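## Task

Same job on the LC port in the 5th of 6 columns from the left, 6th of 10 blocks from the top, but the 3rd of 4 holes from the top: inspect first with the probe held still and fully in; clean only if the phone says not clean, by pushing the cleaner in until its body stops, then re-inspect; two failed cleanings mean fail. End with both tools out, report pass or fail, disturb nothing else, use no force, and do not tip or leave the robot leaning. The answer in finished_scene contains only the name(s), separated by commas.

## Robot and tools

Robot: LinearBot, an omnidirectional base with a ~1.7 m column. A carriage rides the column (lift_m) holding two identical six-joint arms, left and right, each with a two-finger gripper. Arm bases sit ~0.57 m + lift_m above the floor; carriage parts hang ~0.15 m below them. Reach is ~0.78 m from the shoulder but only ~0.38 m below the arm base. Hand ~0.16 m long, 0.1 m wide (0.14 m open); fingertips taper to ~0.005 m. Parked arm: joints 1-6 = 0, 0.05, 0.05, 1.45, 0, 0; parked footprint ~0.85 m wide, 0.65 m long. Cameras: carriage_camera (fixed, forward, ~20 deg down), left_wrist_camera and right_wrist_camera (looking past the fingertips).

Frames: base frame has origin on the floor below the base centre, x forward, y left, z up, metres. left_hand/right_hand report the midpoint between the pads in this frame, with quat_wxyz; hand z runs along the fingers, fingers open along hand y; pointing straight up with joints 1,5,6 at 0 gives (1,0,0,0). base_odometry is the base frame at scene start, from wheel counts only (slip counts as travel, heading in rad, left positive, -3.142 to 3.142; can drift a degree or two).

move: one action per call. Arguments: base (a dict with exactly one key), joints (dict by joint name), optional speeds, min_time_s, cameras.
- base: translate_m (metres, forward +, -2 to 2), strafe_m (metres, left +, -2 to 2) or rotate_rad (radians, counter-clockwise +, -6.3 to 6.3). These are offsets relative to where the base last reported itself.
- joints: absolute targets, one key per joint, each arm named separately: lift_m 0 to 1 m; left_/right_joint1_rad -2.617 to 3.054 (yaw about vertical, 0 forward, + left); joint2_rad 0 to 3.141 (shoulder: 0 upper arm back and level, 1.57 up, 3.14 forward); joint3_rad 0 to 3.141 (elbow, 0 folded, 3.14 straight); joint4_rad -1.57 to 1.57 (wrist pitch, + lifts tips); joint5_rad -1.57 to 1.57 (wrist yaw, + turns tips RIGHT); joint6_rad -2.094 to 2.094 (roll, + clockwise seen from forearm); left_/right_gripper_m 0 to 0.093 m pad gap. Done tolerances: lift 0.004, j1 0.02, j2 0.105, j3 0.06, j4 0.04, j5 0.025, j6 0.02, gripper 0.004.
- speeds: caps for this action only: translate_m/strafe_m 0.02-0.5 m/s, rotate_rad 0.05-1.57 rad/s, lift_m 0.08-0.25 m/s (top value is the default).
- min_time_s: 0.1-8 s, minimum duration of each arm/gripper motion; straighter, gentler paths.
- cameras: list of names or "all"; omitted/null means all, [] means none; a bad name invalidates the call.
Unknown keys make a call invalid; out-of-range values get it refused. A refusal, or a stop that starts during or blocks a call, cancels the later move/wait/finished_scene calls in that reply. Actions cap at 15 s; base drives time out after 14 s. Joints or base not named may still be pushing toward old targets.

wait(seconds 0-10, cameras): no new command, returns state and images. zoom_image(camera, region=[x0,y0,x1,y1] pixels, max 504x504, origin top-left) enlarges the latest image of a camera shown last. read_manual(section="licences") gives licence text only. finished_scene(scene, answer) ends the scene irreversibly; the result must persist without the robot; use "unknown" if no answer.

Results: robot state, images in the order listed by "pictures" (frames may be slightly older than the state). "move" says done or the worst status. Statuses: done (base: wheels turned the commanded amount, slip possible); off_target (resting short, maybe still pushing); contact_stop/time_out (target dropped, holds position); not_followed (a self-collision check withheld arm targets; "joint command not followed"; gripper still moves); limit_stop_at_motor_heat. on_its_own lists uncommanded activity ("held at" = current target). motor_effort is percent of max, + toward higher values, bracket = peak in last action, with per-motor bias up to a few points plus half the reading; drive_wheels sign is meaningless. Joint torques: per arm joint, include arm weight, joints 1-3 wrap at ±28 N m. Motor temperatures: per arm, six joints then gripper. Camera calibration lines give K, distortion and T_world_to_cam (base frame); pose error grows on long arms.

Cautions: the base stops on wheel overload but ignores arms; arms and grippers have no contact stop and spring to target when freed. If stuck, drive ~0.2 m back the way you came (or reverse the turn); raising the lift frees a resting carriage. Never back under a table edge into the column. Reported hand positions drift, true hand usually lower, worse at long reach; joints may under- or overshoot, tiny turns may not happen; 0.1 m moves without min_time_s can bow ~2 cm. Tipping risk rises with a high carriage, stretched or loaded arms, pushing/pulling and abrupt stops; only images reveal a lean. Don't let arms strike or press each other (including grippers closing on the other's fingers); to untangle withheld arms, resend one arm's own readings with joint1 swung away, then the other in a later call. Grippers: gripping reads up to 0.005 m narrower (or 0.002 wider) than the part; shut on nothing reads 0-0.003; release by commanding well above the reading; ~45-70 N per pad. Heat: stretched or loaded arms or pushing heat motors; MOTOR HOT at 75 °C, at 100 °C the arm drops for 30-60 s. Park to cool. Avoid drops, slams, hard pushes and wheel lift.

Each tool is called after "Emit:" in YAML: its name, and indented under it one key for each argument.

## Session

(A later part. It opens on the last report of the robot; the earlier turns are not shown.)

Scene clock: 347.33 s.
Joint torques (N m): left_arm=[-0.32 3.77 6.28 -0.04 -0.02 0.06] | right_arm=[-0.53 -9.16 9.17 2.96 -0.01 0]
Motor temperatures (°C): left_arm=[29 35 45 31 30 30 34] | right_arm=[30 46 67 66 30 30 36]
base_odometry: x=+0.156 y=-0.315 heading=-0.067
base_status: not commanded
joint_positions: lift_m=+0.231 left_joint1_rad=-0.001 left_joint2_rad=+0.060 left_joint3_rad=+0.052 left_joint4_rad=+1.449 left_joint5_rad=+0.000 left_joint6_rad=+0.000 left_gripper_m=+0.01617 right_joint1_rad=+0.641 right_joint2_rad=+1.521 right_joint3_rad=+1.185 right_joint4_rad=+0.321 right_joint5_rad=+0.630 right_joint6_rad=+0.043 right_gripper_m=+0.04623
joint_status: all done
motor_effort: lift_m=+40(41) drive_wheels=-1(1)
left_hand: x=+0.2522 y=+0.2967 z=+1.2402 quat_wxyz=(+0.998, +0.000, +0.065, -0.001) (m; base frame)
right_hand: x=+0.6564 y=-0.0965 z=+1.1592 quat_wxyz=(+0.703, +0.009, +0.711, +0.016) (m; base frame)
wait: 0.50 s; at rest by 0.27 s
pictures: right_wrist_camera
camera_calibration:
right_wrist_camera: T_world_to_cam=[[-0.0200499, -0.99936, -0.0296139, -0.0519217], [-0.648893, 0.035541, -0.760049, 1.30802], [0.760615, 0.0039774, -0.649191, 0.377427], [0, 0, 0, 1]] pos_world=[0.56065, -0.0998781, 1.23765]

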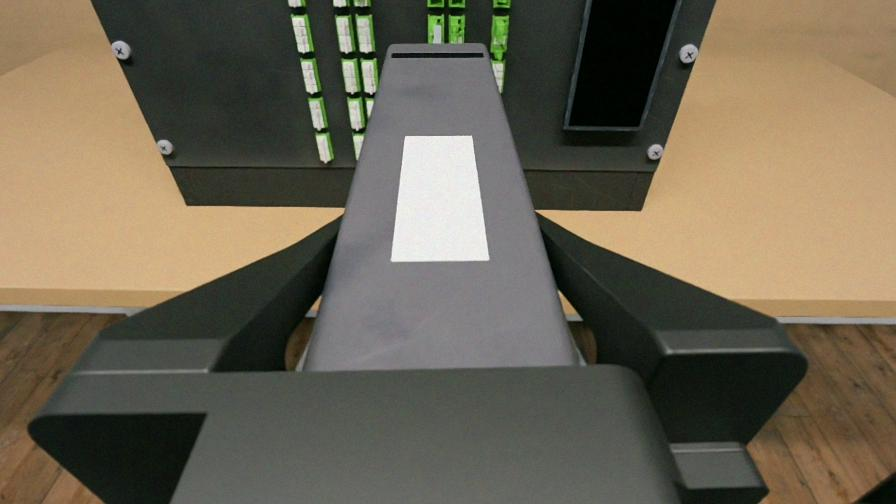

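Emit:
move:
  base: {"strafe_m": -0.0125}
  speeds: {"strafe_m": 0.04}
  joints: {"right_joint6_rad": 0.059, "lift_m": 0.243}
  cameras: []

Emit:
move:
  base: {"translate_m": 0.03}
  speeds: {"translate_m": 0.04}
  cameras: []

Emit:
wait:
  seconds: 0.5
  cameras: ["right_wrist_camera"]

Emit:
zoom_image:
  camera: "right_wrist_camera"
  region: [420, 0, 480, 50]

Scene clock: 355.47 s.
Joint torques (N m): left_arm=[-0.36 3.79 6.27 -0.04 -0.03 0.06] | right_arm=[-0.21 -8.99 8.58 2.93 0 0.03]
Motor temperatures (°C): left_arm=[29 35 45 31 30 30 34] | right_arm=[30 46 68 67 30 30 36]
move: done
base_odometry: x=+0.155 y=-0.328 heading=-0.067
base_status: done
joint_positions: lift_m=+0.243 left_joint1_rad=-0.001 left_joint2_rad=+0.060 left_joint3_rad=+0.052 left_joint4_rad=+1.449 left_joint5_rad=+0.000 left_joint6_rad=+0.000 left_gripper_m=+0.01617 right_joint1_rad=+0.637 right_joint2_rad=+1.521 right_joint3_rad=+1.193 right_joint4_rad=+0.323 right_joint5_rad=+0.629 right_joint6_rad=+0.050 right_gripper_m=+0.04623
joint_status: all done
motor_effort: lift_m=+40(48) drive_wheels=-1(10)
left_hand: x=+0.2522 y=+0.2967 z=+1.2522 quat_wxyz=(+0.998, +0.000, +0.065, -0.001) (m; base frame)
right_hand: x=+0.6573 y=-0.0978 z=+1.1753 quat_wxyz=(+0.706, +0.014, +0.708, +0.020) (m; base frame)
pictures: none
No camera images: "cameras" was empty.

Scene clock: 356.70 s.
Joint torques (N m): left_arm=[-0.32 3.78 6.28 -0.05 -0.03 0.05] | right_arm=[-0.21 -9.05 8.62 2.95 0.01 0.02]
Motor temperatures (°C): left_arm=[29 35 45 31 30 30 34] | right_arm=[30 46 68 67 30 30 36]
move: done
base_odometry: x=+0.184 y=-0.330 heading=-0.067
base_status: done
joint_positions: lift_m=+0.243 left_joint1_rad=-0.001 left_joint2_rad=+0.060 left_joint3_rad=+0.052 left_joint4_rad=+1.450 left_joint5_rad=+0.000 left_joint6_rad=+0.000 left_gripper_m=+0.01617 right_joint1_rad=+0.637 right_joint2_rad=+1.521 right_joint3_rad=+1.193 right_joint4_rad=+0.321 right_joint5_rad=+0.629 right_joint6_rad=+0.050 right_gripper_m=+0.04623
joint_status: not commanded
motor_effort: lift_m=+39(41) drive_wheels=-2(11)
left_hand: x=+0.2521 y=+0.2967 z=+1.2522 quat_wxyz=(+0.998, +0.000, +0.064, -0.001) (m; base frame)
right_hand: x=+0.6574 y=-0.0980 z=+1.1748 quat_wxyz=(+0.705, +0.014, +0.709, +0.019) (m; base frame)
pictures: none
No camera images: "cameras" was empty.

Scene clock: 357.20 s.
Joint torques (N m): left_arm=[-0.36 3.77 6.26 -0.04 -0.02 0.06] | right_arm=[-0.25 -9.07 8.61 2.97 -0.02 0.03]
Motor temperatures (°C): left_arm=[29 35 45 31 30 30 34] | right_arm=[30 46 68 67 30 30 36]
base_odometry: x=+0.184 y=-0.330 heading=-0.067
base_status: done
joint_positions: lift_m=+0.243 left_joint1_rad=-0.001 left_joint2_rad=+0.060 left_joint3_rad=+0.052 left_joint4_rad=+1.450 left_joint5_rad=+0.000 left_joint6_rad=+0.000 left_gripper_m=+0.01617 right_joint1_rad=+0.637 right_joint2_rad=+1.521 right_joint3_rad=+1.193 right_joint4_rad=+0.320 right_joint5_rad=+0.629 right_joint6_rad=+0.050 right_gripper_m=+0.04623
joint_status: not commanded
motor_effort: lift_m=+40(41) drive_wheels=-2(11)
left_hand: x=+0.2521 y=+0.2967 z=+1.2522 quat_wxyz=(+0.998, +0.000, +0.064, -0.001) (m; base frame)
right_hand: x=+0.6574 y=-0.0980 z=+1.1747 quat_wxyz=(+0.705, +0.013, +0.709, +0.019) (m; base frame)
wait: 0.50 s; at rest by 0.27 s
pictures: right_wrist_camera
camera_calibration:
right_wrist_camera: T_world_to_cam=[[-0.0225647, -0.998901, -0.0410854, -0.0376568], [-0.644617, 0.0459493, -0.763123, 1.32226], [0.764172, 0.00926471, -0.644946, 0.379961], [0, 0, 0, 1]] pos_world=[0.561145, -0.101892, 1.25255]

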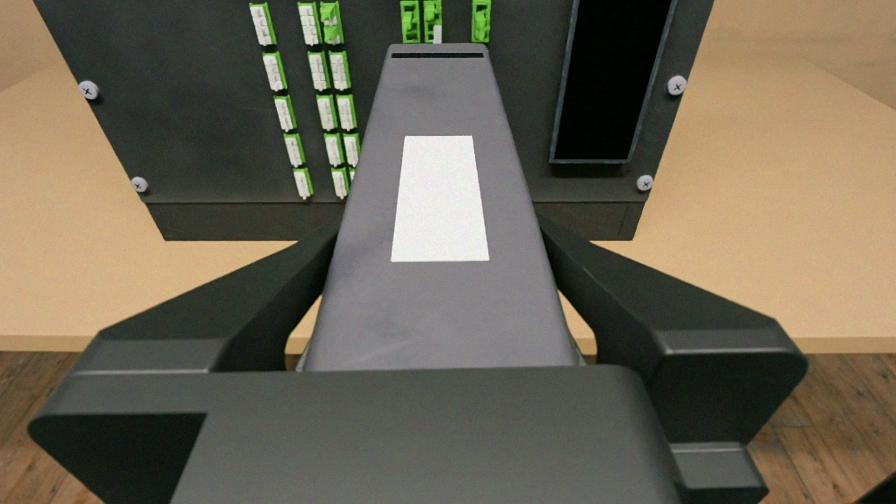

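Scaled by 8.400 from the camera's 896x504 image, which has a finer 1280x720 frame.

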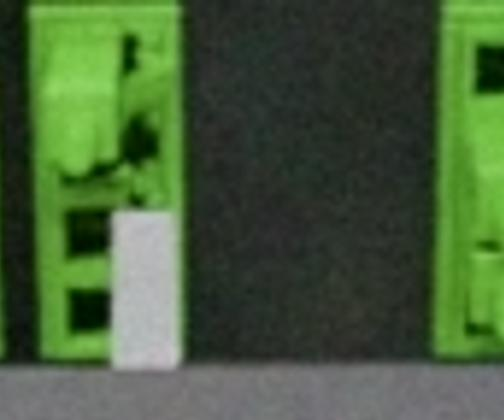

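Emit:
move:
  base: {"strafe_m": 0.0038}
  speeds: {"strafe_m": 0.04}
  joints: {"right_joint6_rad": 0.033, "lift_m": 0.238, "right_joint4_rad": 0.367}
  cameras: []

Emit:
move:
  base: {"translate_m": 0.015}
  speeds: {"translate_m": 0.03}
  cameras: []

Emit:
wait:
  seconds: 0.5
  cameras: ["right_wrist_camera"]

Emit:
zoom_image:
  camera: "right_wrist_camera"
  region: [420, 0, 480, 50]

Scene clock: 364.17 s.
Joint torques (N m): left_arm=[-0.31 3.75 6.27 -0.04 -0.02 0.04] | right_arm=[-0.32 -9.03 8.51 2.92 0 -0.17]
Motor temperatures (°C): left_arm=[29 35 45 31 30 30 34] | right_arm=[30 46 69 68 30 30 36]
move: off_target
base_odometry: x=+0.185 y=-0.326 heading=-0.068
base_status: done
joint_positions: lift_m=+0.238 left_joint1_rad=-0.001 left_joint2_rad=+0.060 left_joint3_rad=+0.052 left_joint4_rad=+1.450 left_joint5_rad=+0.000 left_joint6_rad=+0.000 left_gripper_m=+0.01617 right_joint1_rad=+0.637 right_joint2_rad=+1.521 right_joint3_rad=+1.194 right_joint4_rad=+0.313 right_joint5_rad=+0.627 right_joint6_rad=+0.043 right_gripper_m=+0.04623
joint_status: right_joint4_rad off_target (ended at +0.313, target +0.367); the others done
motor_effort: lift_m=+36(37) drive_wheels=+2(11)
left_hand: x=+0.2522 y=+0.2967 z=+1.2474 quat_wxyz=(+0.998, +0.000, +0.065, -0.001) (m; base frame)
right_hand: x=+0.6572 y=-0.0974 z=+1.1687 quat_wxyz=(+0.703, +0.009, +0.711, +0.016) (m; base frame)
pictures: none
No camera images: "cameras" was empty.

Scene clock: 365.17 s.
Joint torques (N m): left_arm=[-0.34 3.69 6.34 -0.04 -0.02 0.06] | right_arm=[-0.2 -9.03 8.64 2.98 0.03 -0.17]
Motor temperatures (°C): left_arm=[29 35 45 31 30 30 34] | right_arm=[30 46 69 68 30 30 36]
move: done
base_odometry: x=+0.199 y=-0.327 heading=-0.068
base_status: done
joint_positions: lift_m=+0.238 left_joint1_rad=-0.001 left_joint2_rad=+0.060 left_joint3_rad=+0.052 left_joint4_rad=+1.450 left_joint5_rad=+0.000 left_joint6_rad=+0.000 left_gripper_m=+0.01617 right_joint1_rad=+0.637 right_joint2_rad=+1.521 right_joint3_rad=+1.194 right_joint4_rad=+0.313 right_joint5_rad=+0.627 right_joint6_rad=+0.042 right_gripper_m=+0.04623
joint_status: not commanded
motor_effort: lift_m=+36(37) drive_wheels=+3(12)
left_hand: x=+0.2521 y=+0.2967 z=+1.2474 quat_wxyz=(+0.998, +0.000, +0.064, -0.001) (m; base frame)
right_hand: x=+0.6572 y=-0.0974 z=+1.1688 quat_wxyz=(+0.703, +0.009, +0.711, +0.015) (m; base frame)
pictures: none
No camera images: "cameras" was empty.

Scene clock: 365.67 s.
Joint torques (N m): left_arm=[-0.34 3.75 6.31 -0.05 -0.02 0.06] | right_arm=[-0.27 -9.02 8.62 2.97 0.02 -0.19]
Motor temperatures (°C): left_arm=[29 35 45 31 30 30 34] | right_arm=[30 46 69 67 30 30 36]
base_odometry: x=+0.199 y=-0.327 heading=-0.068
base_status: done
joint_positions: lift_m=+0.238 left_joint1_rad=-0.001 left_joint2_rad=+0.060 left_joint3_rad=+0.052 left_joint4_rad=+1.450 left_joint5_rad=+0.000 left_joint6_rad=+0.000 left_gripper_m=+0.01617 right_joint1_rad=+0.637 right_joint2_rad=+1.521 right_joint3_rad=+1.194 right_joint4_rad=+0.312 right_joint5_rad=+0.627 right_joint6_rad=+0.042 right_gripper_m=+0.04623
joint_status: not commanded
motor_effort: lift_m=+36(37) drive_wheels=-2(12)
left_hand: x=+0.2521 y=+0.2967 z=+1.2474 quat_wxyz=(+0.998, +0.000, +0.064, -0.001) (m; base frame)
right_hand: x=+0.6572 y=-0.0974 z=+1.1686 quat_wxyz=(+0.703, +0.008, +0.711, +0.015) (m; base frame)
wait: 0.50 s; at rest by 0.27 s
pictures: right_wrist_camera
camera_calibration:
right_wrist_camera: T_world_to_cam=[[-0.0204374, -0.999381, -0.0286494, -0.0533132], [-0.649148, 0.0350579, -0.759854, 1.31556], [0.760387, 0.0030683, -0.649463, 0.383298], [0, 0, 0, 1]] pos_world=[0.561451, -0.100577, 1.24705]

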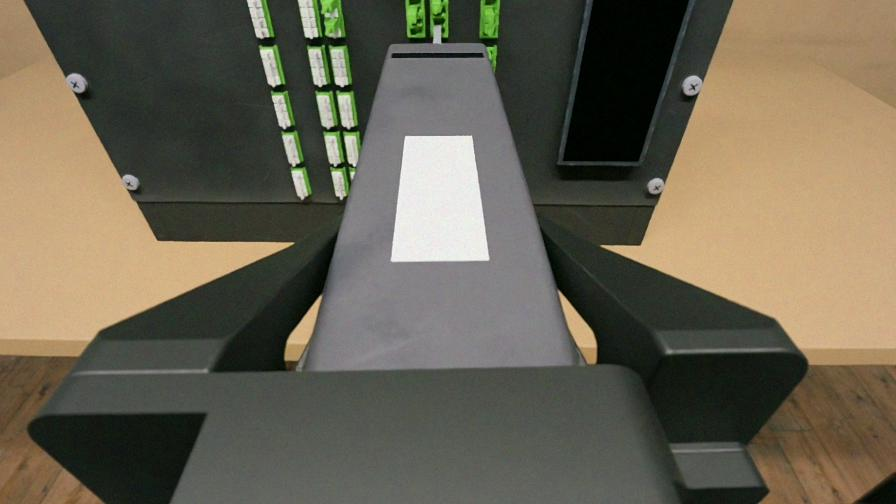

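Scaled by 8.400 from the camera's 896x504 image, which has a finer 1280x720 frame.

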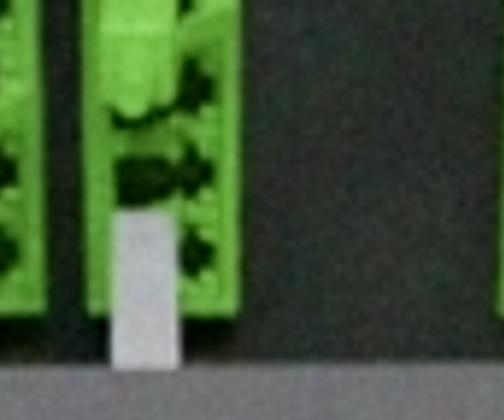

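Emit:
move:
  base: {"translate_m": 0.006}
  speeds: {"translate_m": 0.02}
  joints: {"lift_m": 0.2388}
  cameras: []

Emit:
wait:
  seconds: 0.5
  cameras: ["right_wrist_camera"]

Emit:
zoom_image:
  camera: "right_wrist_camera"
  region: [425, 10, 450, 35]

Scene clock: 369.07 s.
Joint torques (N m): left_arm=[-0.32 3.73 6.38 -0.06 -0.02 0.06] | right_arm=[-0.21 -8.94 8.58 3.01 0.02 -0.17]
Motor temperatures (°C): left_arm=[29 35 45 31 30 30 34] | right_arm=[30 46 69 67 30 30 36]
move: done
base_odometry: x=+0.205 y=-0.328 heading=-0.068
base_status: done
joint_positions: lift_m=+0.239 left_joint1_rad=-0.001 left_joint2_rad=+0.060 left_joint3_rad=+0.052 left_joint4_rad=+1.450 left_joint5_rad=+0.000 left_joint6_rad=+0.000 left_gripper_m=+0.01617 right_joint1_rad=+0.637 right_joint2_rad=+1.521 right_joint3_rad=+1.194 right_joint4_rad=+0.312 right_joint5_rad=+0.627 right_joint6_rad=+0.042 right_gripper_m=+0.04623
joint_status: all done
motor_effort: lift_m=+41(43) drive_wheels=+3(13)
left_hand: x=+0.2520 y=+0.2967 z=+1.2479 quat_wxyz=(+0.998, +0.000, +0.064, -0.001) (m; base frame)
right_hand: x=+0.6573 y=-0.0975 z=+1.1691 quat_wxyz=(+0.703, +0.008, +0.711, +0.015) (m; base frame)
pictures: none
No camera images: "cameras" was empty.

Scene clock: 369.57 s.
Joint torques (N m): left_arm=[-0.36 3.81 6.24 -0.04 -0.02 0.05] | right_arm=[-0.08 -9.09 8.57 2.96 0.03 -0.16]
Motor temperatures (°C): left_arm=[29 35 45 31 30 30 34] | right_arm=[30 46 69 67 30 30 36]
base_odometry: x=+0.205 y=-0.328 heading=-0.068
base_status: done
joint_positions: lift_m=+0.239 left_joint1_rad=-0.001 left_joint2_rad=+0.060 left_joint3_rad=+0.052 left_joint4_rad=+1.450 left_joint5_rad=+0.000 left_joint6_rad=+0.000 left_gripper_m=+0.01617 right_joint1_rad=+0.637 right_joint2_rad=+1.521 right_joint3_rad=+1.194 right_joint4_rad=+0.312 right_joint5_rad=+0.627 right_joint6_rad=+0.042 right_gripper_m=+0.04623
joint_status: all done
motor_effort: lift_m=+41(43) drive_wheels=+3(13)
left_hand: x=+0.2520 y=+0.2967 z=+1.2479 quat_wxyz=(+0.998, +0.000, +0.064, -0.001) (m; base frame)
right_hand: x=+0.6573 y=-0.0975 z=+1.1691 quat_wxyz=(+0.703, +0.008, +0.711, +0.015) (m; base frame)
wait: 0.50 s; at rest by 0.27 s
pictures: right_wrist_camera
camera_calibration:
right_wrist_camera: T_world_to_cam=[[-0.0204374, -0.999381, -0.0286494, -0.0533968], [-0.649148, 0.0350579, -0.759854, 1.31601], [0.760387, 0.0030683, -0.649463, 0.383547], [0, 0, 0, 1]] pos_world=[0.561551, -0.100677, 1.24755]

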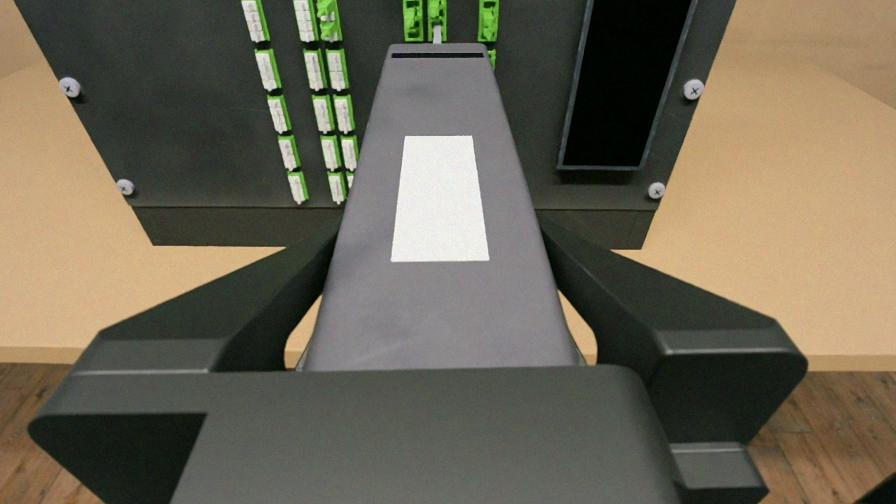

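Scaled by 20.160 from the camera's 896x504 image, which has a finer 1280x720 frame.

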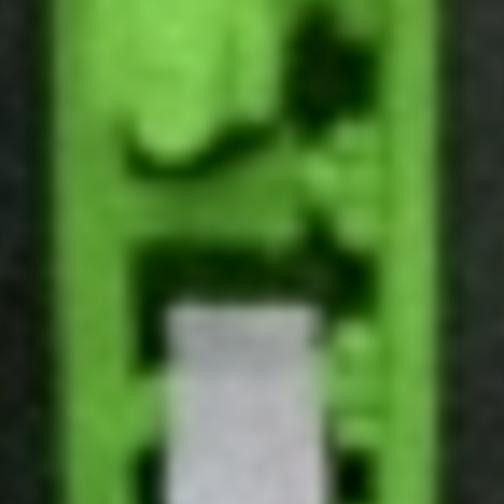

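Emit:
move:
  joints: {"right_joint1_rad": 0.655, "lift_m": 0.2393}
  cameras: []

Emit:
move:
  joints: {"right_joint1_rad": 0.635}
  cameras: []

Emit:
wait:
  seconds: 0.5
  cameras: ["right_wrist_camera"]

Emit:
zoom_image:
  camera: "right_wrist_camera"
  region: [425, 10, 450, 35]

Scene clock: 374.60 s.
Joint torques (N m): left_arm=[-0.35 3.77 6.27 -0.04 -0.02 0.06] | right_arm=[0.42 -9.09 8.59 2.97 0.03 -0.19]
Motor temperatures (°C): left_arm=[29 35 46 31 30 30 34] | right_arm=[30 46 68 66 30 30 36]
move: done
base_odometry: x=+0.205 y=-0.328 heading=-0.068
base_status: not commanded
joint_positions: lift_m=+0.239 left_joint1_rad=-0.001 left_joint2_rad=+0.060 left_joint3_rad=+0.052 left_joint4_rad=+1.450 left_joint5_rad=+0.000 left_joint6_rad=+0.000 left_gripper_m=+0.01617 right_joint1_rad=+0.650 right_joint2_rad=+1.521 right_joint3_rad=+1.194 right_joint4_rad=+0.312 right_joint5_rad=+0.627 right_joint6_rad=+0.042 right_gripper_m=+0.04623
joint_status: all done
motor_effort: lift_m=+41(44) drive_wheels=+3(3)
left_hand: x=+0.2520 y=+0.2967 z=+1.2483 quat_wxyz=(+0.998, +0.000, +0.064, -0.001) (m; base frame)
right_hand: x=+0.6546 y=-0.0916 z=+1.1695 quat_wxyz=(+0.703, +0.004, +0.711, +0.020) (m; base frame)
pictures: none
No camera images: "cameras" was empty.

Scene clock: 375.03 s.
Joint torques (N m): left_arm=[-0.35 3.79 6.27 -0.06 -0.02 0.05] | right_arm=[-0.39 -9.07 8.47 2.95 -0.01 -0.16]
Motor temperatures (°C): left_arm=[29 35 46 31 30 30 34] | right_arm=[30 46 68 66 30 30 36]
move: done
base_odometry: x=+0.205 y=-0.328 heading=-0.068
base_status: not commanded
joint_positions: lift_m=+0.239 left_joint1_rad=-0.001 left_joint2_rad=+0.060 left_joint3_rad=+0.052 left_joint4_rad=+1.450 left_joint5_rad=+0.000 left_joint6_rad=+0.000 left_gripper_m=+0.01617 right_joint1_rad=+0.640 right_joint2_rad=+1.521 right_joint3_rad=+1.194 right_joint4_rad=+0.312 right_joint5_rad=+0.627 right_joint6_rad=+0.042 right_gripper_m=+0.04623
joint_status: all done
motor_effort: lift_m=+41(43) drive_wheels=+3(3)
left_hand: x=+0.2520 y=+0.2967 z=+1.2483 quat_wxyz=(+0.998, +0.000, +0.064, -0.001) (m; base frame)
right_hand: x=+0.6568 y=-0.0963 z=+1.1695 quat_wxyz=(+0.703, +0.007, +0.711, +0.016) (m; base frame)
pictures: none
No camera images: "cameras" was empty.

Scene clock: 375.53 s.
Joint torques (N m): left_arm=[-0.34 3.75 6.3 -0.06 -0.02 0.05] | right_arm=[-0.51 -9.13 8.46 2.97 0.02 -0.17]
Motor temperatures (°C): left_arm=[29 35 46 31 30 30 34] | right_arm=[30 46 68 66 30 30 36]
base_odometry: x=+0.205 y=-0.328 heading=-0.068
base_status: not commanded
joint_positions: lift_m=+0.239 left_joint1_rad=-0.001 left_joint2_rad=+0.060 left_joint3_rad=+0.052 left_joint4_rad=+1.450 left_joint5_rad=+0.000 left_joint6_rad=+0.000 left_gripper_m=+0.01617 right_joint1_rad=+0.640 right_joint2_rad=+1.521 right_joint3_rad=+1.194 right_joint4_rad=+0.312 right_joint5_rad=+0.627 right_joint6_rad=+0.042 right_gripper_m=+0.04623
joint_status: all done
motor_effort: lift_m=+42(43) drive_wheels=+3(3)
left_hand: x=+0.2520 y=+0.2967 z=+1.2483 quat_wxyz=(+0.998, +0.000, +0.064, -0.001) (m; base frame)
right_hand: x=+0.6568 y=-0.0963 z=+1.1695 quat_wxyz=(+0.703, +0.007, +0.711, +0.016) (m; base frame)
wait: 0.50 s; at rest by 0.27 s
pictures: right_wrist_camera
camera_calibration:
right_wrist_camera: T_world_to_cam=[[-0.0177367, -0.999431, -0.0286727, -0.0539862], [-0.649225, 0.0333215, -0.759866, 1.31584], [0.76039, 0.00513747, -0.649447, 0.38437], [0, 0, 0, 1]] pos_world=[0.56105, -0.099776, 1.24795]

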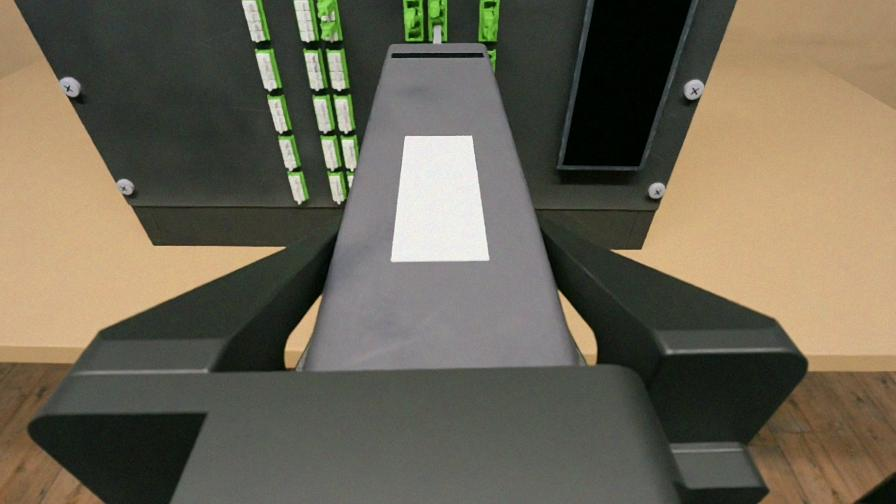

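Scaled by 20.160 from the camera's 896x504 image, which has a finer 1280x720 frame.

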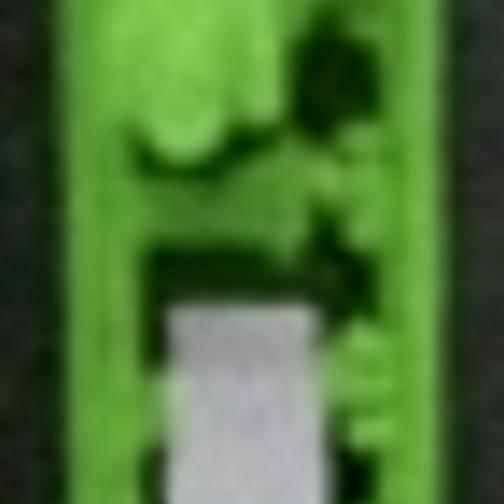

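Emit:
move:
  joints: {"right_joint1_rad": 0.656, "lift_m": 0.2398}
  cameras: []

Emit:
move:
  joints: {"right_joint1_rad": 0.6363}
  cameras: []

Emit:
move:
  base: {"translate_m": 0.002}
  speeds: {"translate_m": 0.02}
  cameras: []

Emit:
wait:
  seconds: 0.5
  cameras: ["right_wrist_camera"]

Emit:
zoom_image:
  camera: "right_wrist_camera"
  region: [425, 10, 450, 35]

Scene clock: 379.93 s.
Joint torques (N m): left_arm=[-0.34 3.77 6.31 -0.06 -0.02 0.06] | right_arm=[0.44 -9.05 8.5 3 0.02 -0.19]
Motor temperatures (°C): left_arm=[29 35 46 31 30 30 34] | right_arm=[30 46 68 66 30 30 36]
move: done
base_odometry: x=+0.205 y=-0.328 heading=-0.068
base_status: not commanded
joint_positions: lift_m=+0.240 left_joint1_rad=-0.001 left_joint2_rad=+0.060 left_joint3_rad=+0.052 left_joint4_rad=+1.450 left_joint5_rad=+0.000 left_joint6_rad=+0.000 left_gripper_m=+0.01617 right_joint1_rad=+0.651 right_joint2_rad=+1.521 right_joint3_rad=+1.194 right_joint4_rad=+0.312 right_joint5_rad=+0.627 right_joint6_rad=+0.042 right_gripper_m=+0.04623
joint_status: all done
motor_effort: lift_m=+42(44) drive_wheels=+3(3)
left_hand: x=+0.2520 y=+0.2967 z=+1.2488 quat_wxyz=(+0.998, +0.000, +0.064, -0.001) (m; base frame)
right_hand: x=+0.6544 y=-0.0911 z=+1.1700 quat_wxyz=(+0.703, +0.003, +0.711, +0.020) (m; base frame)
pictures: none
No camera images: "cameras" was empty.

Scene clock: 380.37 s.
Joint torques (N m): left_arm=[-0.31 3.81 6.3 -0.06 -0.02 0.06] | right_arm=[-0.4 -8.99 8.59 2.99 0.01 -0.15]
Motor temperatures (°C): left_arm=[29 35 46 31 30 30 34] | right_arm=[30 46 68 66 30 30 36]
move: done
base_odometry: x=+0.205 y=-0.328 heading=-0.068
base_status: not commanded
joint_positions: lift_m=+0.240 left_joint1_rad=-0.001 left_joint2_rad=+0.060 left_joint3_rad=+0.052 left_joint4_rad=+1.450 left_joint5_rad=+0.000 left_joint6_rad=+0.000 left_gripper_m=+0.01617 right_joint1_rad=+0.641 right_joint2_rad=+1.521 right_joint3_rad=+1.194 right_joint4_rad=+0.312 right_joint5_rad=+0.627 right_joint6_rad=+0.042 right_gripper_m=+0.04623
joint_status: all done
motor_effort: lift_m=+42(43) drive_wheels=+3(3)
left_hand: x=+0.2520 y=+0.2967 z=+1.2488 quat_wxyz=(+0.998, +0.000, +0.064, -0.001) (m; base frame)
right_hand: x=+0.6565 y=-0.0958 z=+1.1700 quat_wxyz=(+0.703, +0.007, +0.711, +0.016) (m; base frame)
pictures: none
No camera images: "cameras" was empty.

Scene clock: 381.00 s.
Joint torques (N m): left_arm=[-0.34 3.73 6.3 -0.05 -0.02 0.06] | right_arm=[-0.42 -8.92 8.57 3 0.03 -0.17]
Motor temperatures (°C): left_arm=[29 35 46 31 30 30 34] | right_arm=[30 46 68 66 30 30 36]
move: done
base_odometry: x=+0.207 y=-0.328 heading=-0.068
base_status: done
joint_positions: lift_m=+0.240 left_joint1_rad=-0.001 left_joint2_rad=+0.060 left_joint3_rad=+0.052 left_joint4_rad=+1.450 left_joint5_rad=+0.000 left_joint6_rad=+0.000 left_gripper_m=+0.01617 right_joint1_rad=+0.641 right_joint2_rad=+1.521 right_joint3_rad=+1.194 right_joint4_rad=+0.312 right_joint5_rad=+0.627 right_joint6_rad=+0.042 right_gripper_m=+0.04623
joint_status: not commanded
motor_effort: lift_m=+41(42) drive_wheels=-2(13)
left_hand: x=+0.2522 y=+0.2967 z=+1.2488 quat_wxyz=(+0.998, +0.000, +0.065, -0.001) (m; base frame)
right_hand: x=+0.6565 y=-0.0958 z=+1.1698 quat_wxyz=(+0.703, +0.007, +0.711, +0.016) (m; base frame)
pictures: none
No camera images: "cameras" was empty.

Scene clock: 381.50 s.
Joint torques (N m): left_arm=[-0.32 3.79 6.26 -0.04 -0.02 0.05] | right_arm=[-0.25 -9.1 8.53 2.97 0.04 -0.15]
Motor temperatures (°C): left_arm=[29 35 46 31 30 30 34] | right_arm=[30 46 68 66 30 30 37]
base_odometry: x=+0.207 y=-0.328 heading=-0.068
base_status: done
joint_positions: lift_m=+0.240 left_joint1_rad=-0.001 left_joint2_rad=+0.060 left_joint3_rad=+0.052 left_joint4_rad=+1.450 left_joint5_rad=+0.000 left_joint6_rad=+0.000 left_gripper_m=+0.01617 right_joint1_rad=+0.641 right_joint2_rad=+1.521 right_joint3_rad=+1.194 right_joint4_rad=+0.312 right_joint5_rad=+0.627 right_joint6_rad=+0.042 right_gripper_m=+0.04623
joint_status: not commanded
motor_effort: lift_m=+42(42) drive_wheels=+3(13)
left_hand: x=+0.2522 y=+0.2967 z=+1.2488 quat_wxyz=(+0.998, +0.000, +0.065, -0.001) (m; base frame)
right_hand: x=+0.6565 y=-0.0958 z=+1.1700 quat_wxyz=(+0.703, +0.007, +0.711, +0.016) (m; base frame)
wait: 0.50 s; at rest by 0.27 s
pictures: right_wrist_camera
camera_calibration:
right_wrist_camera: T_world_to_cam=[[-0.0165608, -0.999461, -0.0283461, -0.0546449], [-0.649253, 0.0323093, -0.759886, 1.31602], [0.760392, 0.00581946, -0.649438, 0.384901], [0, 0, 0, 1]] pos_world=[0.560849, -0.0993751, 1.24845]

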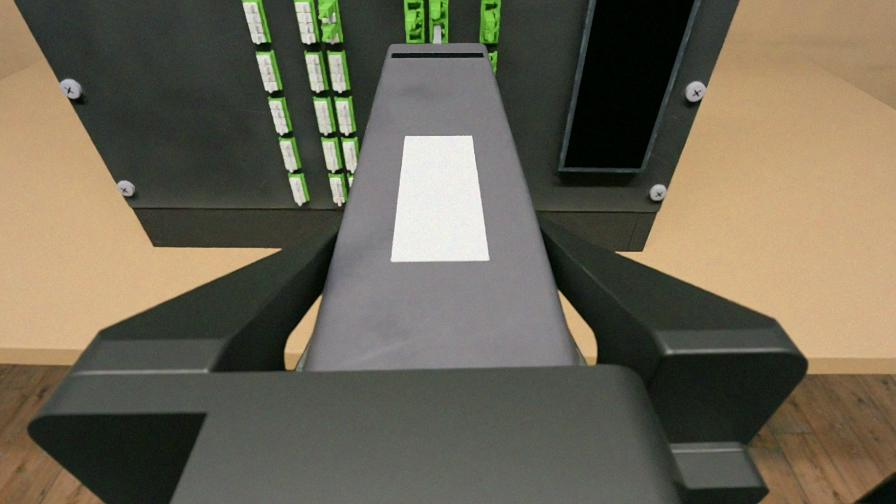

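Scaled by 20.160 from the camera's 896x504 image, which has a finer 1280x720 frame.

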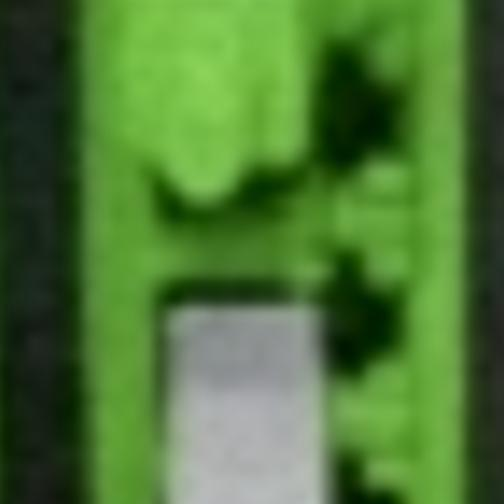

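Emit:
move:
  base: {"translate_m": 0.002}
  speeds: {"translate_m": 0.02}
  cameras: []

Emit:
wait:
  seconds: 0.5
  cameras: ["right_wrist_camera"]

Emit:
zoom_image:
  camera: "right_wrist_camera"
  region: [425, 10, 450, 35]

Scene clock: 385.33 s.
Joint torques (N m): left_arm=[-0.32 3.73 6.24 -0.03 -0.02 0.06] | right_arm=[-0.38 -9.13 8.55 2.96 0.02 -0.18]
Motor temperatures (°C): left_arm=[29 35 46 31 30 30 34] | right_arm=[30 46 68 66 30 30 37]
move: done
base_odometry: x=+0.209 y=-0.328 heading=-0.069
base_status: done
joint_positions: lift_m=+0.240 left_joint1_rad=-0.001 left_joint2_rad=+0.060 left_joint3_rad=+0.052 left_joint4_rad=+1.449 left_joint5_rad=+0.000 left_joint6_rad=+0.000 left_gripper_m=+0.01617 right_joint1_rad=+0.641 right_joint2_rad=+1.521 right_joint3_rad=+1.194 right_joint4_rad=+0.314 right_joint5_rad=+0.626 right_joint6_rad=+0.042 right_gripper_m=+0.04623
joint_status: not commanded
motor_effort: lift_m=+41(43) drive_wheels=-2(12)
left_hand: x=+0.2524 y=+0.2967 z=+1.2487 quat_wxyz=(+0.998, +0.000, +0.065, -0.001) (m; base frame)
right_hand: x=+0.6565 y=-0.0956 z=+1.1703 quat_wxyz=(+0.703, +0.007, +0.711, +0.017) (m; base frame)
pictures: none
No camera images: "cameras" was empty.

Scene clock: 385.83 s.
Joint torques (N m): left_arm=[-0.34 3.77 6.27 -0.05 -0.02 0.06] | right_arm=[-0.47 -9.03 8.5 2.93 -0.01 -0.16]
Motor temperatures (°C): left_arm=[29 35 46 31 30 30 34] | right_arm=[30 46 68 66 30 30 37]
base_odometry: x=+0.209 y=-0.328 heading=-0.069
base_status: done
joint_positions: lift_m=+0.240 left_joint1_rad=-0.001 left_joint2_rad=+0.060 left_joint3_rad=+0.052 left_joint4_rad=+1.449 left_joint5_rad=+0.000 left_joint6_rad=+0.000 left_gripper_m=+0.01617 right_joint1_rad=+0.641 right_joint2_rad=+1.521 right_joint3_rad=+1.194 right_joint4_rad=+0.314 right_joint5_rad=+0.626 right_joint6_rad=+0.042 right_gripper_m=+0.04623
joint_status: not commanded
motor_effort: lift_m=+41(43) drive_wheels=-2(12)
left_hand: x=+0.2524 y=+0.2967 z=+1.2487 quat_wxyz=(+0.998, +0.000, +0.065, -0.001) (m; base frame)
right_hand: x=+0.6565 y=-0.0956 z=+1.1703 quat_wxyz=(+0.703, +0.007, +0.711, +0.017) (m; base frame)
wait: 0.50 s; at rest by 0.27 s
pictures: right_wrist_camera
camera_calibration:
right_wrist_camera: T_world_to_cam=[[-0.0154457, -0.999453, -0.029257, -0.0541285], [-0.648363, 0.0322863, -0.760647, 1.31655], [0.761175, 0.00722046, -0.648507, 0.383646], [0, 0, 0, 1]] pos_world=[0.560748, -0.0993756, 1.24865]

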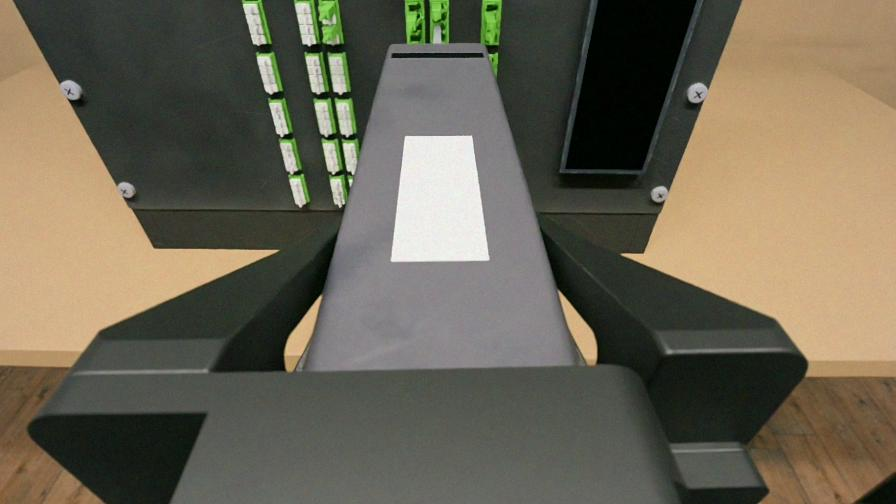

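Scaled by 20.160 from the camera's 896x504 image, which has a finer 1280x720 frame.

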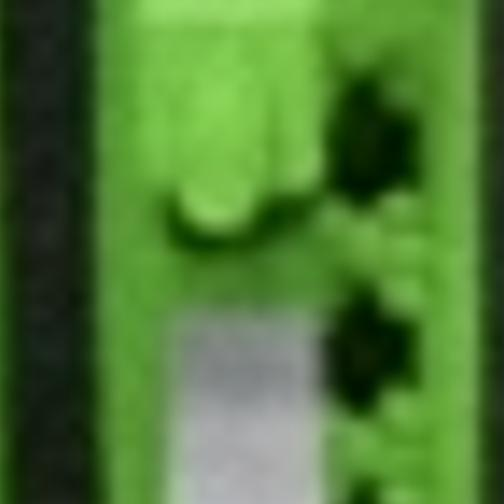

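Emit:
move:
  base: {"translate_m": 0.004}
  speeds: {"translate_m": 0.02}
  cameras: ["right_wrist_camera"]

Emit:
zoom_image:
  camera: "right_wrist_camera"
  region: [425, 10, 450, 35]

Scene clock: 388.60 s.
Joint torques (N m): left_arm=[-0.39 3.74 6.35 -0.02 -0.02 0.06] | right_arm=[-0.34 -8.96 8.54 2.94 0.03 -0.17]
Motor temperatures (°C): left_arm=[29 35 46 31 30 30 34] | right_arm=[30 46 68 66 30 30 37]
move: done
base_odometry: x=+0.213 y=-0.329 heading=-0.069
base_status: done
joint_positions: lift_m=+0.240 left_joint1_rad=-0.001 left_joint2_rad=+0.060 left_joint3_rad=+0.052 left_joint4_rad=+1.449 left_joint5_rad=+0.000 left_joint6_rad=+0.000 left_gripper_m=+0.01617 right_joint1_rad=+0.641 right_joint2_rad=+1.521 right_joint3_rad=+1.194 right_joint4_rad=+0.314 right_joint5_rad=+0.626 right_joint6_rad=+0.042 right_gripper_m=+0.04623
joint_status: not commanded
motor_effort: lift_m=+42(43) drive_wheels=-3(16)
left_hand: x=+0.2524 y=+0.2967 z=+1.2487 quat_wxyz=(+0.998, +0.000, +0.065, -0.001) (m; base frame)
right_hand: x=+0.6565 y=-0.0956 z=+1.1703 quat_wxyz=(+0.703, +0.007, +0.711, +0.017) (m; base frame)
pictures: right_wrist_camera
camera_calibration:
right_wrist_camera: T_world_to_cam=[[-0.0154457, -0.999453, -0.029257, -0.0541285], [-0.648363, 0.0322863, -0.760647, 1.31655], [0.761175, 0.00722046, -0.648507, 0.383646], [0, 0, 0, 1]] pos_world=[0.560748, -0.0993756, 1.24865]

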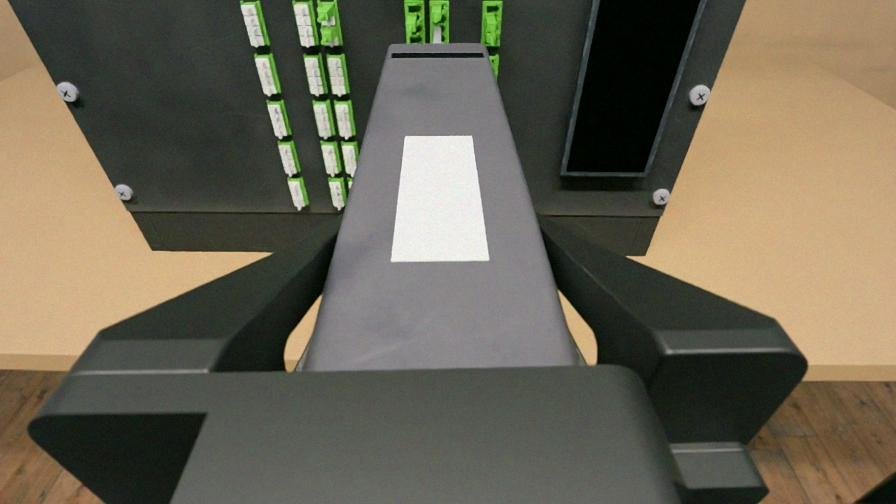

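Scaled by 20.160 from the camera's 896x504 image, which has a finer 1280x720 frame.

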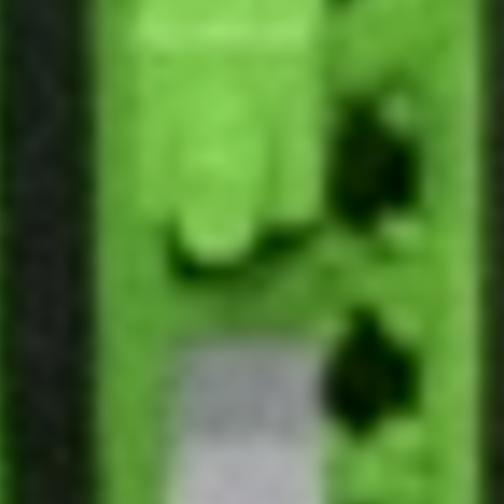

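Emit:
move:
  base: {"translate_m": 0.004}
  speeds: {"translate_m": 0.02}
  cameras: []

Emit:
wait:
  seconds: 0.3
  cameras: ["right_wrist_camera"]

Emit:
zoom_image:
  camera: "right_wrist_camera"
  region: [425, 10, 450, 35]

Scene clock: 391.40 s.
Joint torques (N m): left_arm=[-0.34 3.79 6.32 -0.04 -0.02 0.05] | right_arm=[-0.79 -9.1 8.53 2.96 -0.12 -0.17]
Motor temperatures (°C): left_arm=[29 35 46 31 30 30 34] | right_arm=[30 46 68 65 30 30 37]
move: done
base_odometry: x=+0.217 y=-0.329 heading=-0.069
base_status: done
joint_positions: lift_m=+0.240 left_joint1_rad=-0.001 left_joint2_rad=+0.060 left_joint3_rad=+0.052 left_joint4_rad=+1.449 left_joint5_rad=+0.000 left_joint6_rad=+0.000 left_gripper_m=+0.01617 right_joint1_rad=+0.645 right_joint2_rad=+1.521 right_joint3_rad=+1.194 right_joint4_rad=+0.312 right_joint5_rad=+0.636 right_joint6_rad=+0.042 right_gripper_m=+0.04623
joint_status: not commanded
motor_effort: lift_m=+41(43) drive_wheels=+5(13)
left_hand: x=+0.2524 y=+0.2967 z=+1.2487 quat_wxyz=(+0.998, +0.000, +0.065, -0.001) (m; base frame)
right_hand: x=+0.6556 y=-0.0954 z=+1.1700 quat_wxyz=(+0.703, +0.008, +0.711, +0.015) (m; base frame)
pictures: none
No camera images: "cameras" was empty.

Scene clock: 391.70 s.
Joint torques (N m): left_arm=[-0.34 3.77 6.28 -0.04 -0.02 0.05] | right_arm=[-0.88 -9.09 8.55 2.97 -0.09 -0.15]
Motor temperatures (°C): left_arm=[29 35 46 31 30 30 34] | right_arm=[30 46 68 65 30 30 37]
base_odometry: x=+0.217 y=-0.329 heading=-0.069
base_status: done
joint_positions: lift_m=+0.240 left_joint1_rad=-0.001 left_joint2_rad=+0.060 left_joint3_rad=+0.052 left_joint4_rad=+1.449 left_joint5_rad=+0.000 left_joint6_rad=+0.000 left_gripper_m=+0.01617 right_joint1_rad=+0.645 right_joint2_rad=+1.521 right_joint3_rad=+1.194 right_joint4_rad=+0.312 right_joint5_rad=+0.636 right_joint6_rad=+0.042 right_gripper_m=+0.04623
joint_status: not commanded
motor_effort: lift_m=+42(43) drive_wheels=+4(13)
left_hand: x=+0.2524 y=+0.2967 z=+1.2487 quat_wxyz=(+0.998, +0.000, +0.065, -0.001) (m; base frame)
right_hand: x=+0.6556 y=-0.0954 z=+1.1700 quat_wxyz=(+0.703, +0.008, +0.711, +0.015) (m; base frame)
wait: 0.30 s; at rest by 0.27 s
pictures: right_wrist_camera
camera_calibration:
right_wrist_camera: T_world_to_cam=[[-0.0211765, -0.999375, -0.0282968, -0.051233], [-0.649017, 0.0352702, -0.759956, 1.31559], [0.760479, 0.00227187, -0.649358, 0.385157], [0, 0, 0, 1]] pos_world=[0.559851, -0.0984771, 1.24845]

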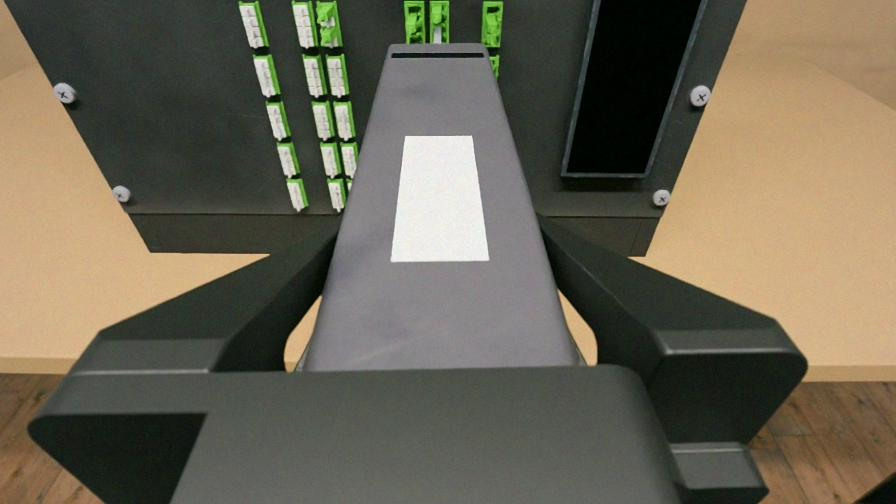

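Scaled by 20.160 from the camera's 896x504 image, which has a finer 1280x720 frame.

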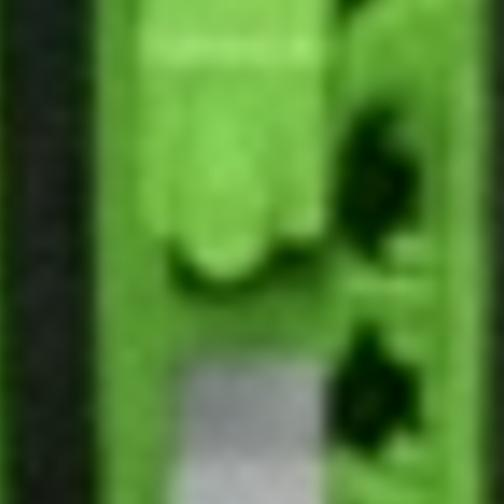

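Emit:
move:
  base: {"translate_m": 0.003}
  speeds: {"translate_m": 0.02}
  cameras: []

Emit:
wait:
  seconds: 0.3
  cameras: ["right_wrist_camera"]

Emit:
zoom_image:
  camera: "right_wrist_camera"
  region: [425, 10, 450, 35]

Scene clock: 404.10 s.
Joint torques (N m): left_arm=[-0.35 3.74 6.34 -0.04 -0.02 0.06] | right_arm=[-1.48 -8.98 8.49 2.97 -0.19 -0.16]
Motor temperatures (°C): left_arm=[29 35 46 31 30 30 34] | right_arm=[30 46 68 65 30 30 37]
move: done
base_odometry: x=+0.220 y=-0.330 heading=-0.070
base_status: done
joint_positions: lift_m=+0.240 left_joint1_rad=-0.001 left_joint2_rad=+0.060 left_joint3_rad=+0.052 left_joint4_rad=+1.449 left_joint5_rad=+0.000 left_joint6_rad=+0.000 left_gripper_m=+0.01617 right_joint1_rad=+0.651 right_joint2_rad=+1.521 right_joint3_rad=+1.194 right_joint4_rad=+0.311 right_joint5_rad=+0.646 right_joint6_rad=+0.042 right_gripper_m=+0.04623
joint_status: not commanded
motor_effort: lift_m=+42(43) drive_wheels=+4(11)
left_hand: x=+0.2523 y=+0.2967 z=+1.2487 quat_wxyz=(+0.998, +0.000, +0.065, -0.001) (m; base frame)
right_hand: x=+0.6544 y=-0.0943 z=+1.1698 quat_wxyz=(+0.703, +0.009, +0.711, +0.013) (m; base frame)
pictures: none
No camera images: "cameras" was empty.

Scene clock: 404.40 s.
Joint torques (N m): left_arm=[-0.34 3.74 6.32 -0.05 -0.02 0.06] | right_arm=[-1.47 -9.03 8.51 2.96 -0.18 -0.16]
Motor temperatures (°C): left_arm=[29 35 46 31 30 30 34] | right_arm=[30 46 68 65 30 30 37]
base_odometry: x=+0.220 y=-0.330 heading=-0.070
base_status: done
joint_positions: lift_m=+0.240 left_joint1_rad=-0.001 left_joint2_rad=+0.060 left_joint3_rad=+0.052 left_joint4_rad=+1.449 left_joint5_rad=+0.000 left_joint6_rad=+0.000 left_gripper_m=+0.01617 right_joint1_rad=+0.651 right_joint2_rad=+1.521 right_joint3_rad=+1.194 right_joint4_rad=+0.311 right_joint5_rad=+0.646 right_joint6_rad=+0.042 right_gripper_m=+0.04623
joint_status: not commanded
motor_effort: lift_m=+42(43) drive_wheels=+4(11)
left_hand: x=+0.2523 y=+0.2967 z=+1.2487 quat_wxyz=(+0.998, +0.000, +0.065, -0.001) (m; base frame)
right_hand: x=+0.6544 y=-0.0943 z=+1.1698 quat_wxyz=(+0.703, +0.009, +0.711, +0.013) (m; base frame)
wait: 0.30 s; at rest by 0.27 s
pictures: right_wrist_camera
camera_calibration:
right_wrist_camera: T_world_to_cam=[[-0.024622, -0.999321, -0.0273992, -0.0490505], [-0.649555, 0.0368259, -0.759422, 1.31454], [0.759916, -0.000901174, -0.650021, 0.386758], [0, 0, 0, 1]] pos_world=[0.558753, -0.0970777, 1.24834]

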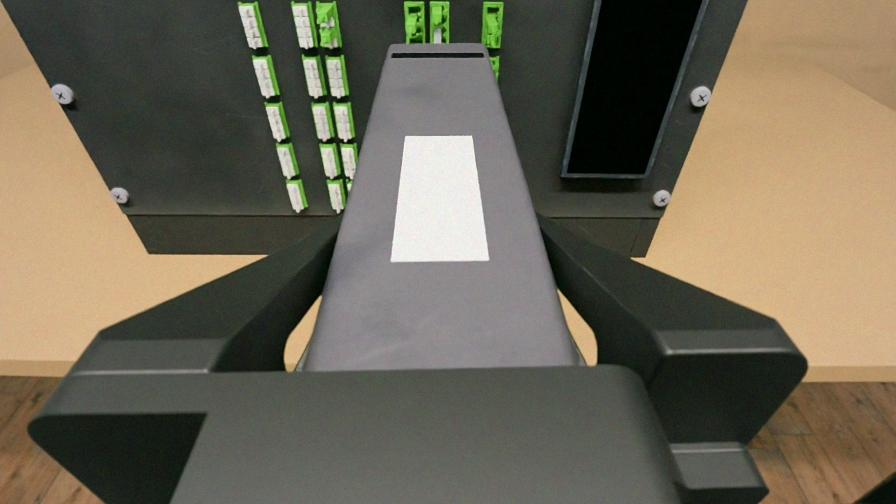

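Scaled by 20.160 from the camera's 896x504 image, which has a finer 1280x720 frame.

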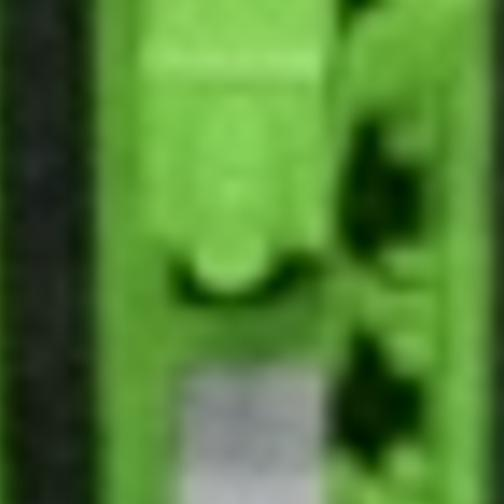

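Emit:
move:
  joints: {"right_joint1_rad": 0.624, "right_joint5_rad": 0.612}
  min_time_s: 0.5
  cameras: []

Emit:
move:
  base: {"translate_m": 0.002}
  speeds: {"translate_m": 0.02}
  cameras: []

Emit:
wait:
  seconds: 0.3
  cameras: ["right_wrist_camera"]

Emit:
zoom_image:
  camera: "right_wrist_camera"
  region: [425, 10, 450, 35]

Scene clock: 409.73 s.
Joint torques (N m): left_arm=[-0.32 3.77 6.28 -0.04 -0.01 0.06] | right_arm=[-2.39 -9.17 8.55 2.99 -0.33 -0.17]
Motor temperatures (°C): left_arm=[29 35 46 31 30 30 34] | right_arm=[30 46 68 65 30 30 37]
move: off_target
base_odometry: x=+0.220 y=-0.330 heading=-0.070
base_status: not commanded
joint_positions: lift_m=+0.240 left_joint1_rad=-0.001 left_joint2_rad=+0.060 left_joint3_rad=+0.052 left_joint4_rad=+1.449 left_joint5_rad=+0.000 left_joint6_rad=+0.000 left_gripper_m=+0.01617 right_joint1_rad=+0.651 right_joint2_rad=+1.521 right_joint3_rad=+1.194 right_joint4_rad=+0.311 right_joint5_rad=+0.644 right_joint6_rad=+0.042 right_gripper_m=+0.04623
joint_status: right_joint1_rad off_target (ended at +0.651, target +0.624); right_joint5_rad off_target (ended at +0.644, target +0.612)
motor_effort: lift_m=+42(43) drive_wheels=+4(4)
left_hand: x=+0.2523 y=+0.2967 z=+1.2487 quat_wxyz=(+0.998, +0.000, +0.065, -0.001) (m; base frame)
right_hand: x=+0.6545 y=-0.0943 z=+1.1698 quat_wxyz=(+0.703, +0.009, +0.711, +0.014) (m; base frame)
pictures: none
No camera images: "cameras" was empty.

Scene clock: 410.30 s.
Joint torques (N m): left_arm=[-0.32 3.77 6.31 -0.06 -0.02 0.05] | right_arm=[-2.58 -8.61 8.59 3.04 -0.34 -0.18]
Motor temperatures (°C): left_arm=[29 35 46 31 30 30 34] | right_arm=[30 46 68 66 30 30 37]
move: done
base_odometry: x=+0.222 y=-0.330 heading=-0.070
base_status: done
joint_positions: lift_m=+0.240 left_joint1_rad=-0.001 left_joint2_rad=+0.060 left_joint3_rad=+0.052 left_joint4_rad=+1.449 left_joint5_rad=+0.000 left_joint6_rad=+0.000 left_gripper_m=+0.01617 right_joint1_rad=+0.652 right_joint2_rad=+1.515 right_joint3_rad=+1.194 right_joint4_rad=+0.302 right_joint5_rad=+0.643 right_joint6_rad=+0.042 right_gripper_m=+0.04623
joint_status: not commanded
motor_effort: lift_m=+43(43) drive_wheels=+5(13)
left_hand: x=+0.2524 y=+0.2967 z=+1.2487 quat_wxyz=(+0.998, +0.000, +0.065, -0.001) (m; base frame)
right_hand: x=+0.6532 y=-0.0946 z=+1.1705 quat_wxyz=(+0.702, +0.008, +0.712, +0.014) (m; base frame)
pictures: none
No camera images: "cameras" was empty.

Scene clock: 410.60 s.
Joint torques (N m): left_arm=[-0.35 3.77 6.3 -0.06 -0.02 0.06] | right_arm=[-2.55 -8.61 8.57 3.09 -0.33 -0.17]
Motor temperatures (°C): left_arm=[29 35 46 31 30 30 34] | right_arm=[30 46 68 66 30 30 37]
base_odometry: x=+0.222 y=-0.330 heading=-0.070
base_status: done
joint_positions: lift_m=+0.240 left_joint1_rad=-0.001 left_joint2_rad=+0.060 left_joint3_rad=+0.052 left_joint4_rad=+1.449 left_joint5_rad=+0.000 left_joint6_rad=+0.000 left_gripper_m=+0.01617 right_joint1_rad=+0.652 right_joint2_rad=+1.515 right_joint3_rad=+1.194 right_joint4_rad=+0.302 right_joint5_rad=+0.643 right_joint6_rad=+0.042 right_gripper_m=+0.04623
joint_status: not commanded
motor_effort: lift_m=+43(43) drive_wheels=+5(13)
left_hand: x=+0.2524 y=+0.2967 z=+1.2487 quat_wxyz=(+0.998, +0.000, +0.065, -0.001) (m; base frame)
right_hand: x=+0.6532 y=-0.0946 z=+1.1705 quat_wxyz=(+0.702, +0.008, +0.712, +0.014) (m; base frame)
wait: 0.30 s; at rest by 0.27 s
pictures: right_wrist_camera
camera_calibration:
right_wrist_camera: T_world_to_cam=[[-0.0216599, -0.999439, -0.0255641, -0.0534029], [-0.651527, 0.0335055, -0.757885, 1.31344], [0.758316, 0.000239932, -0.651887, 0.391434], [0, 0, 0, 1]] pos_world=[0.557755, -0.0974743, 1.24924]

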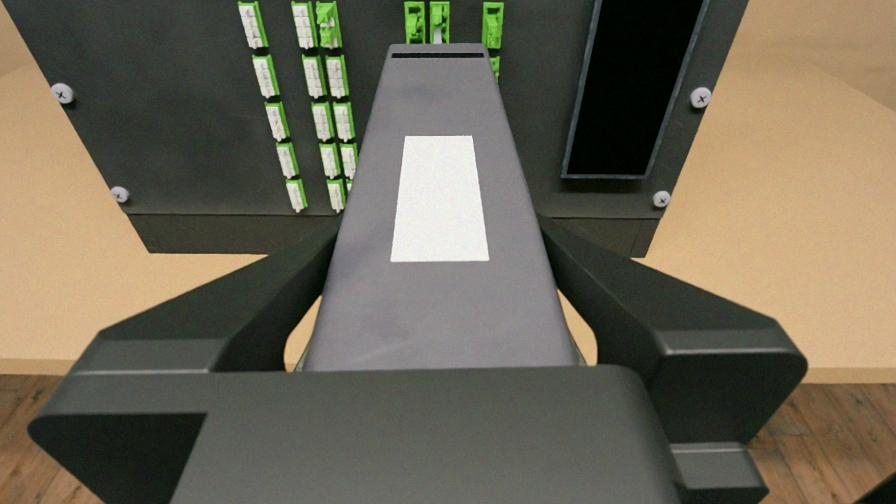

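Scaled by 20.160 from the camera's 896x504 image, which has a finer 1280x720 frame.

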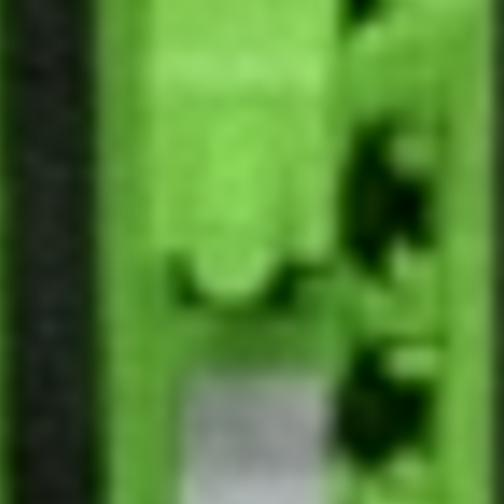

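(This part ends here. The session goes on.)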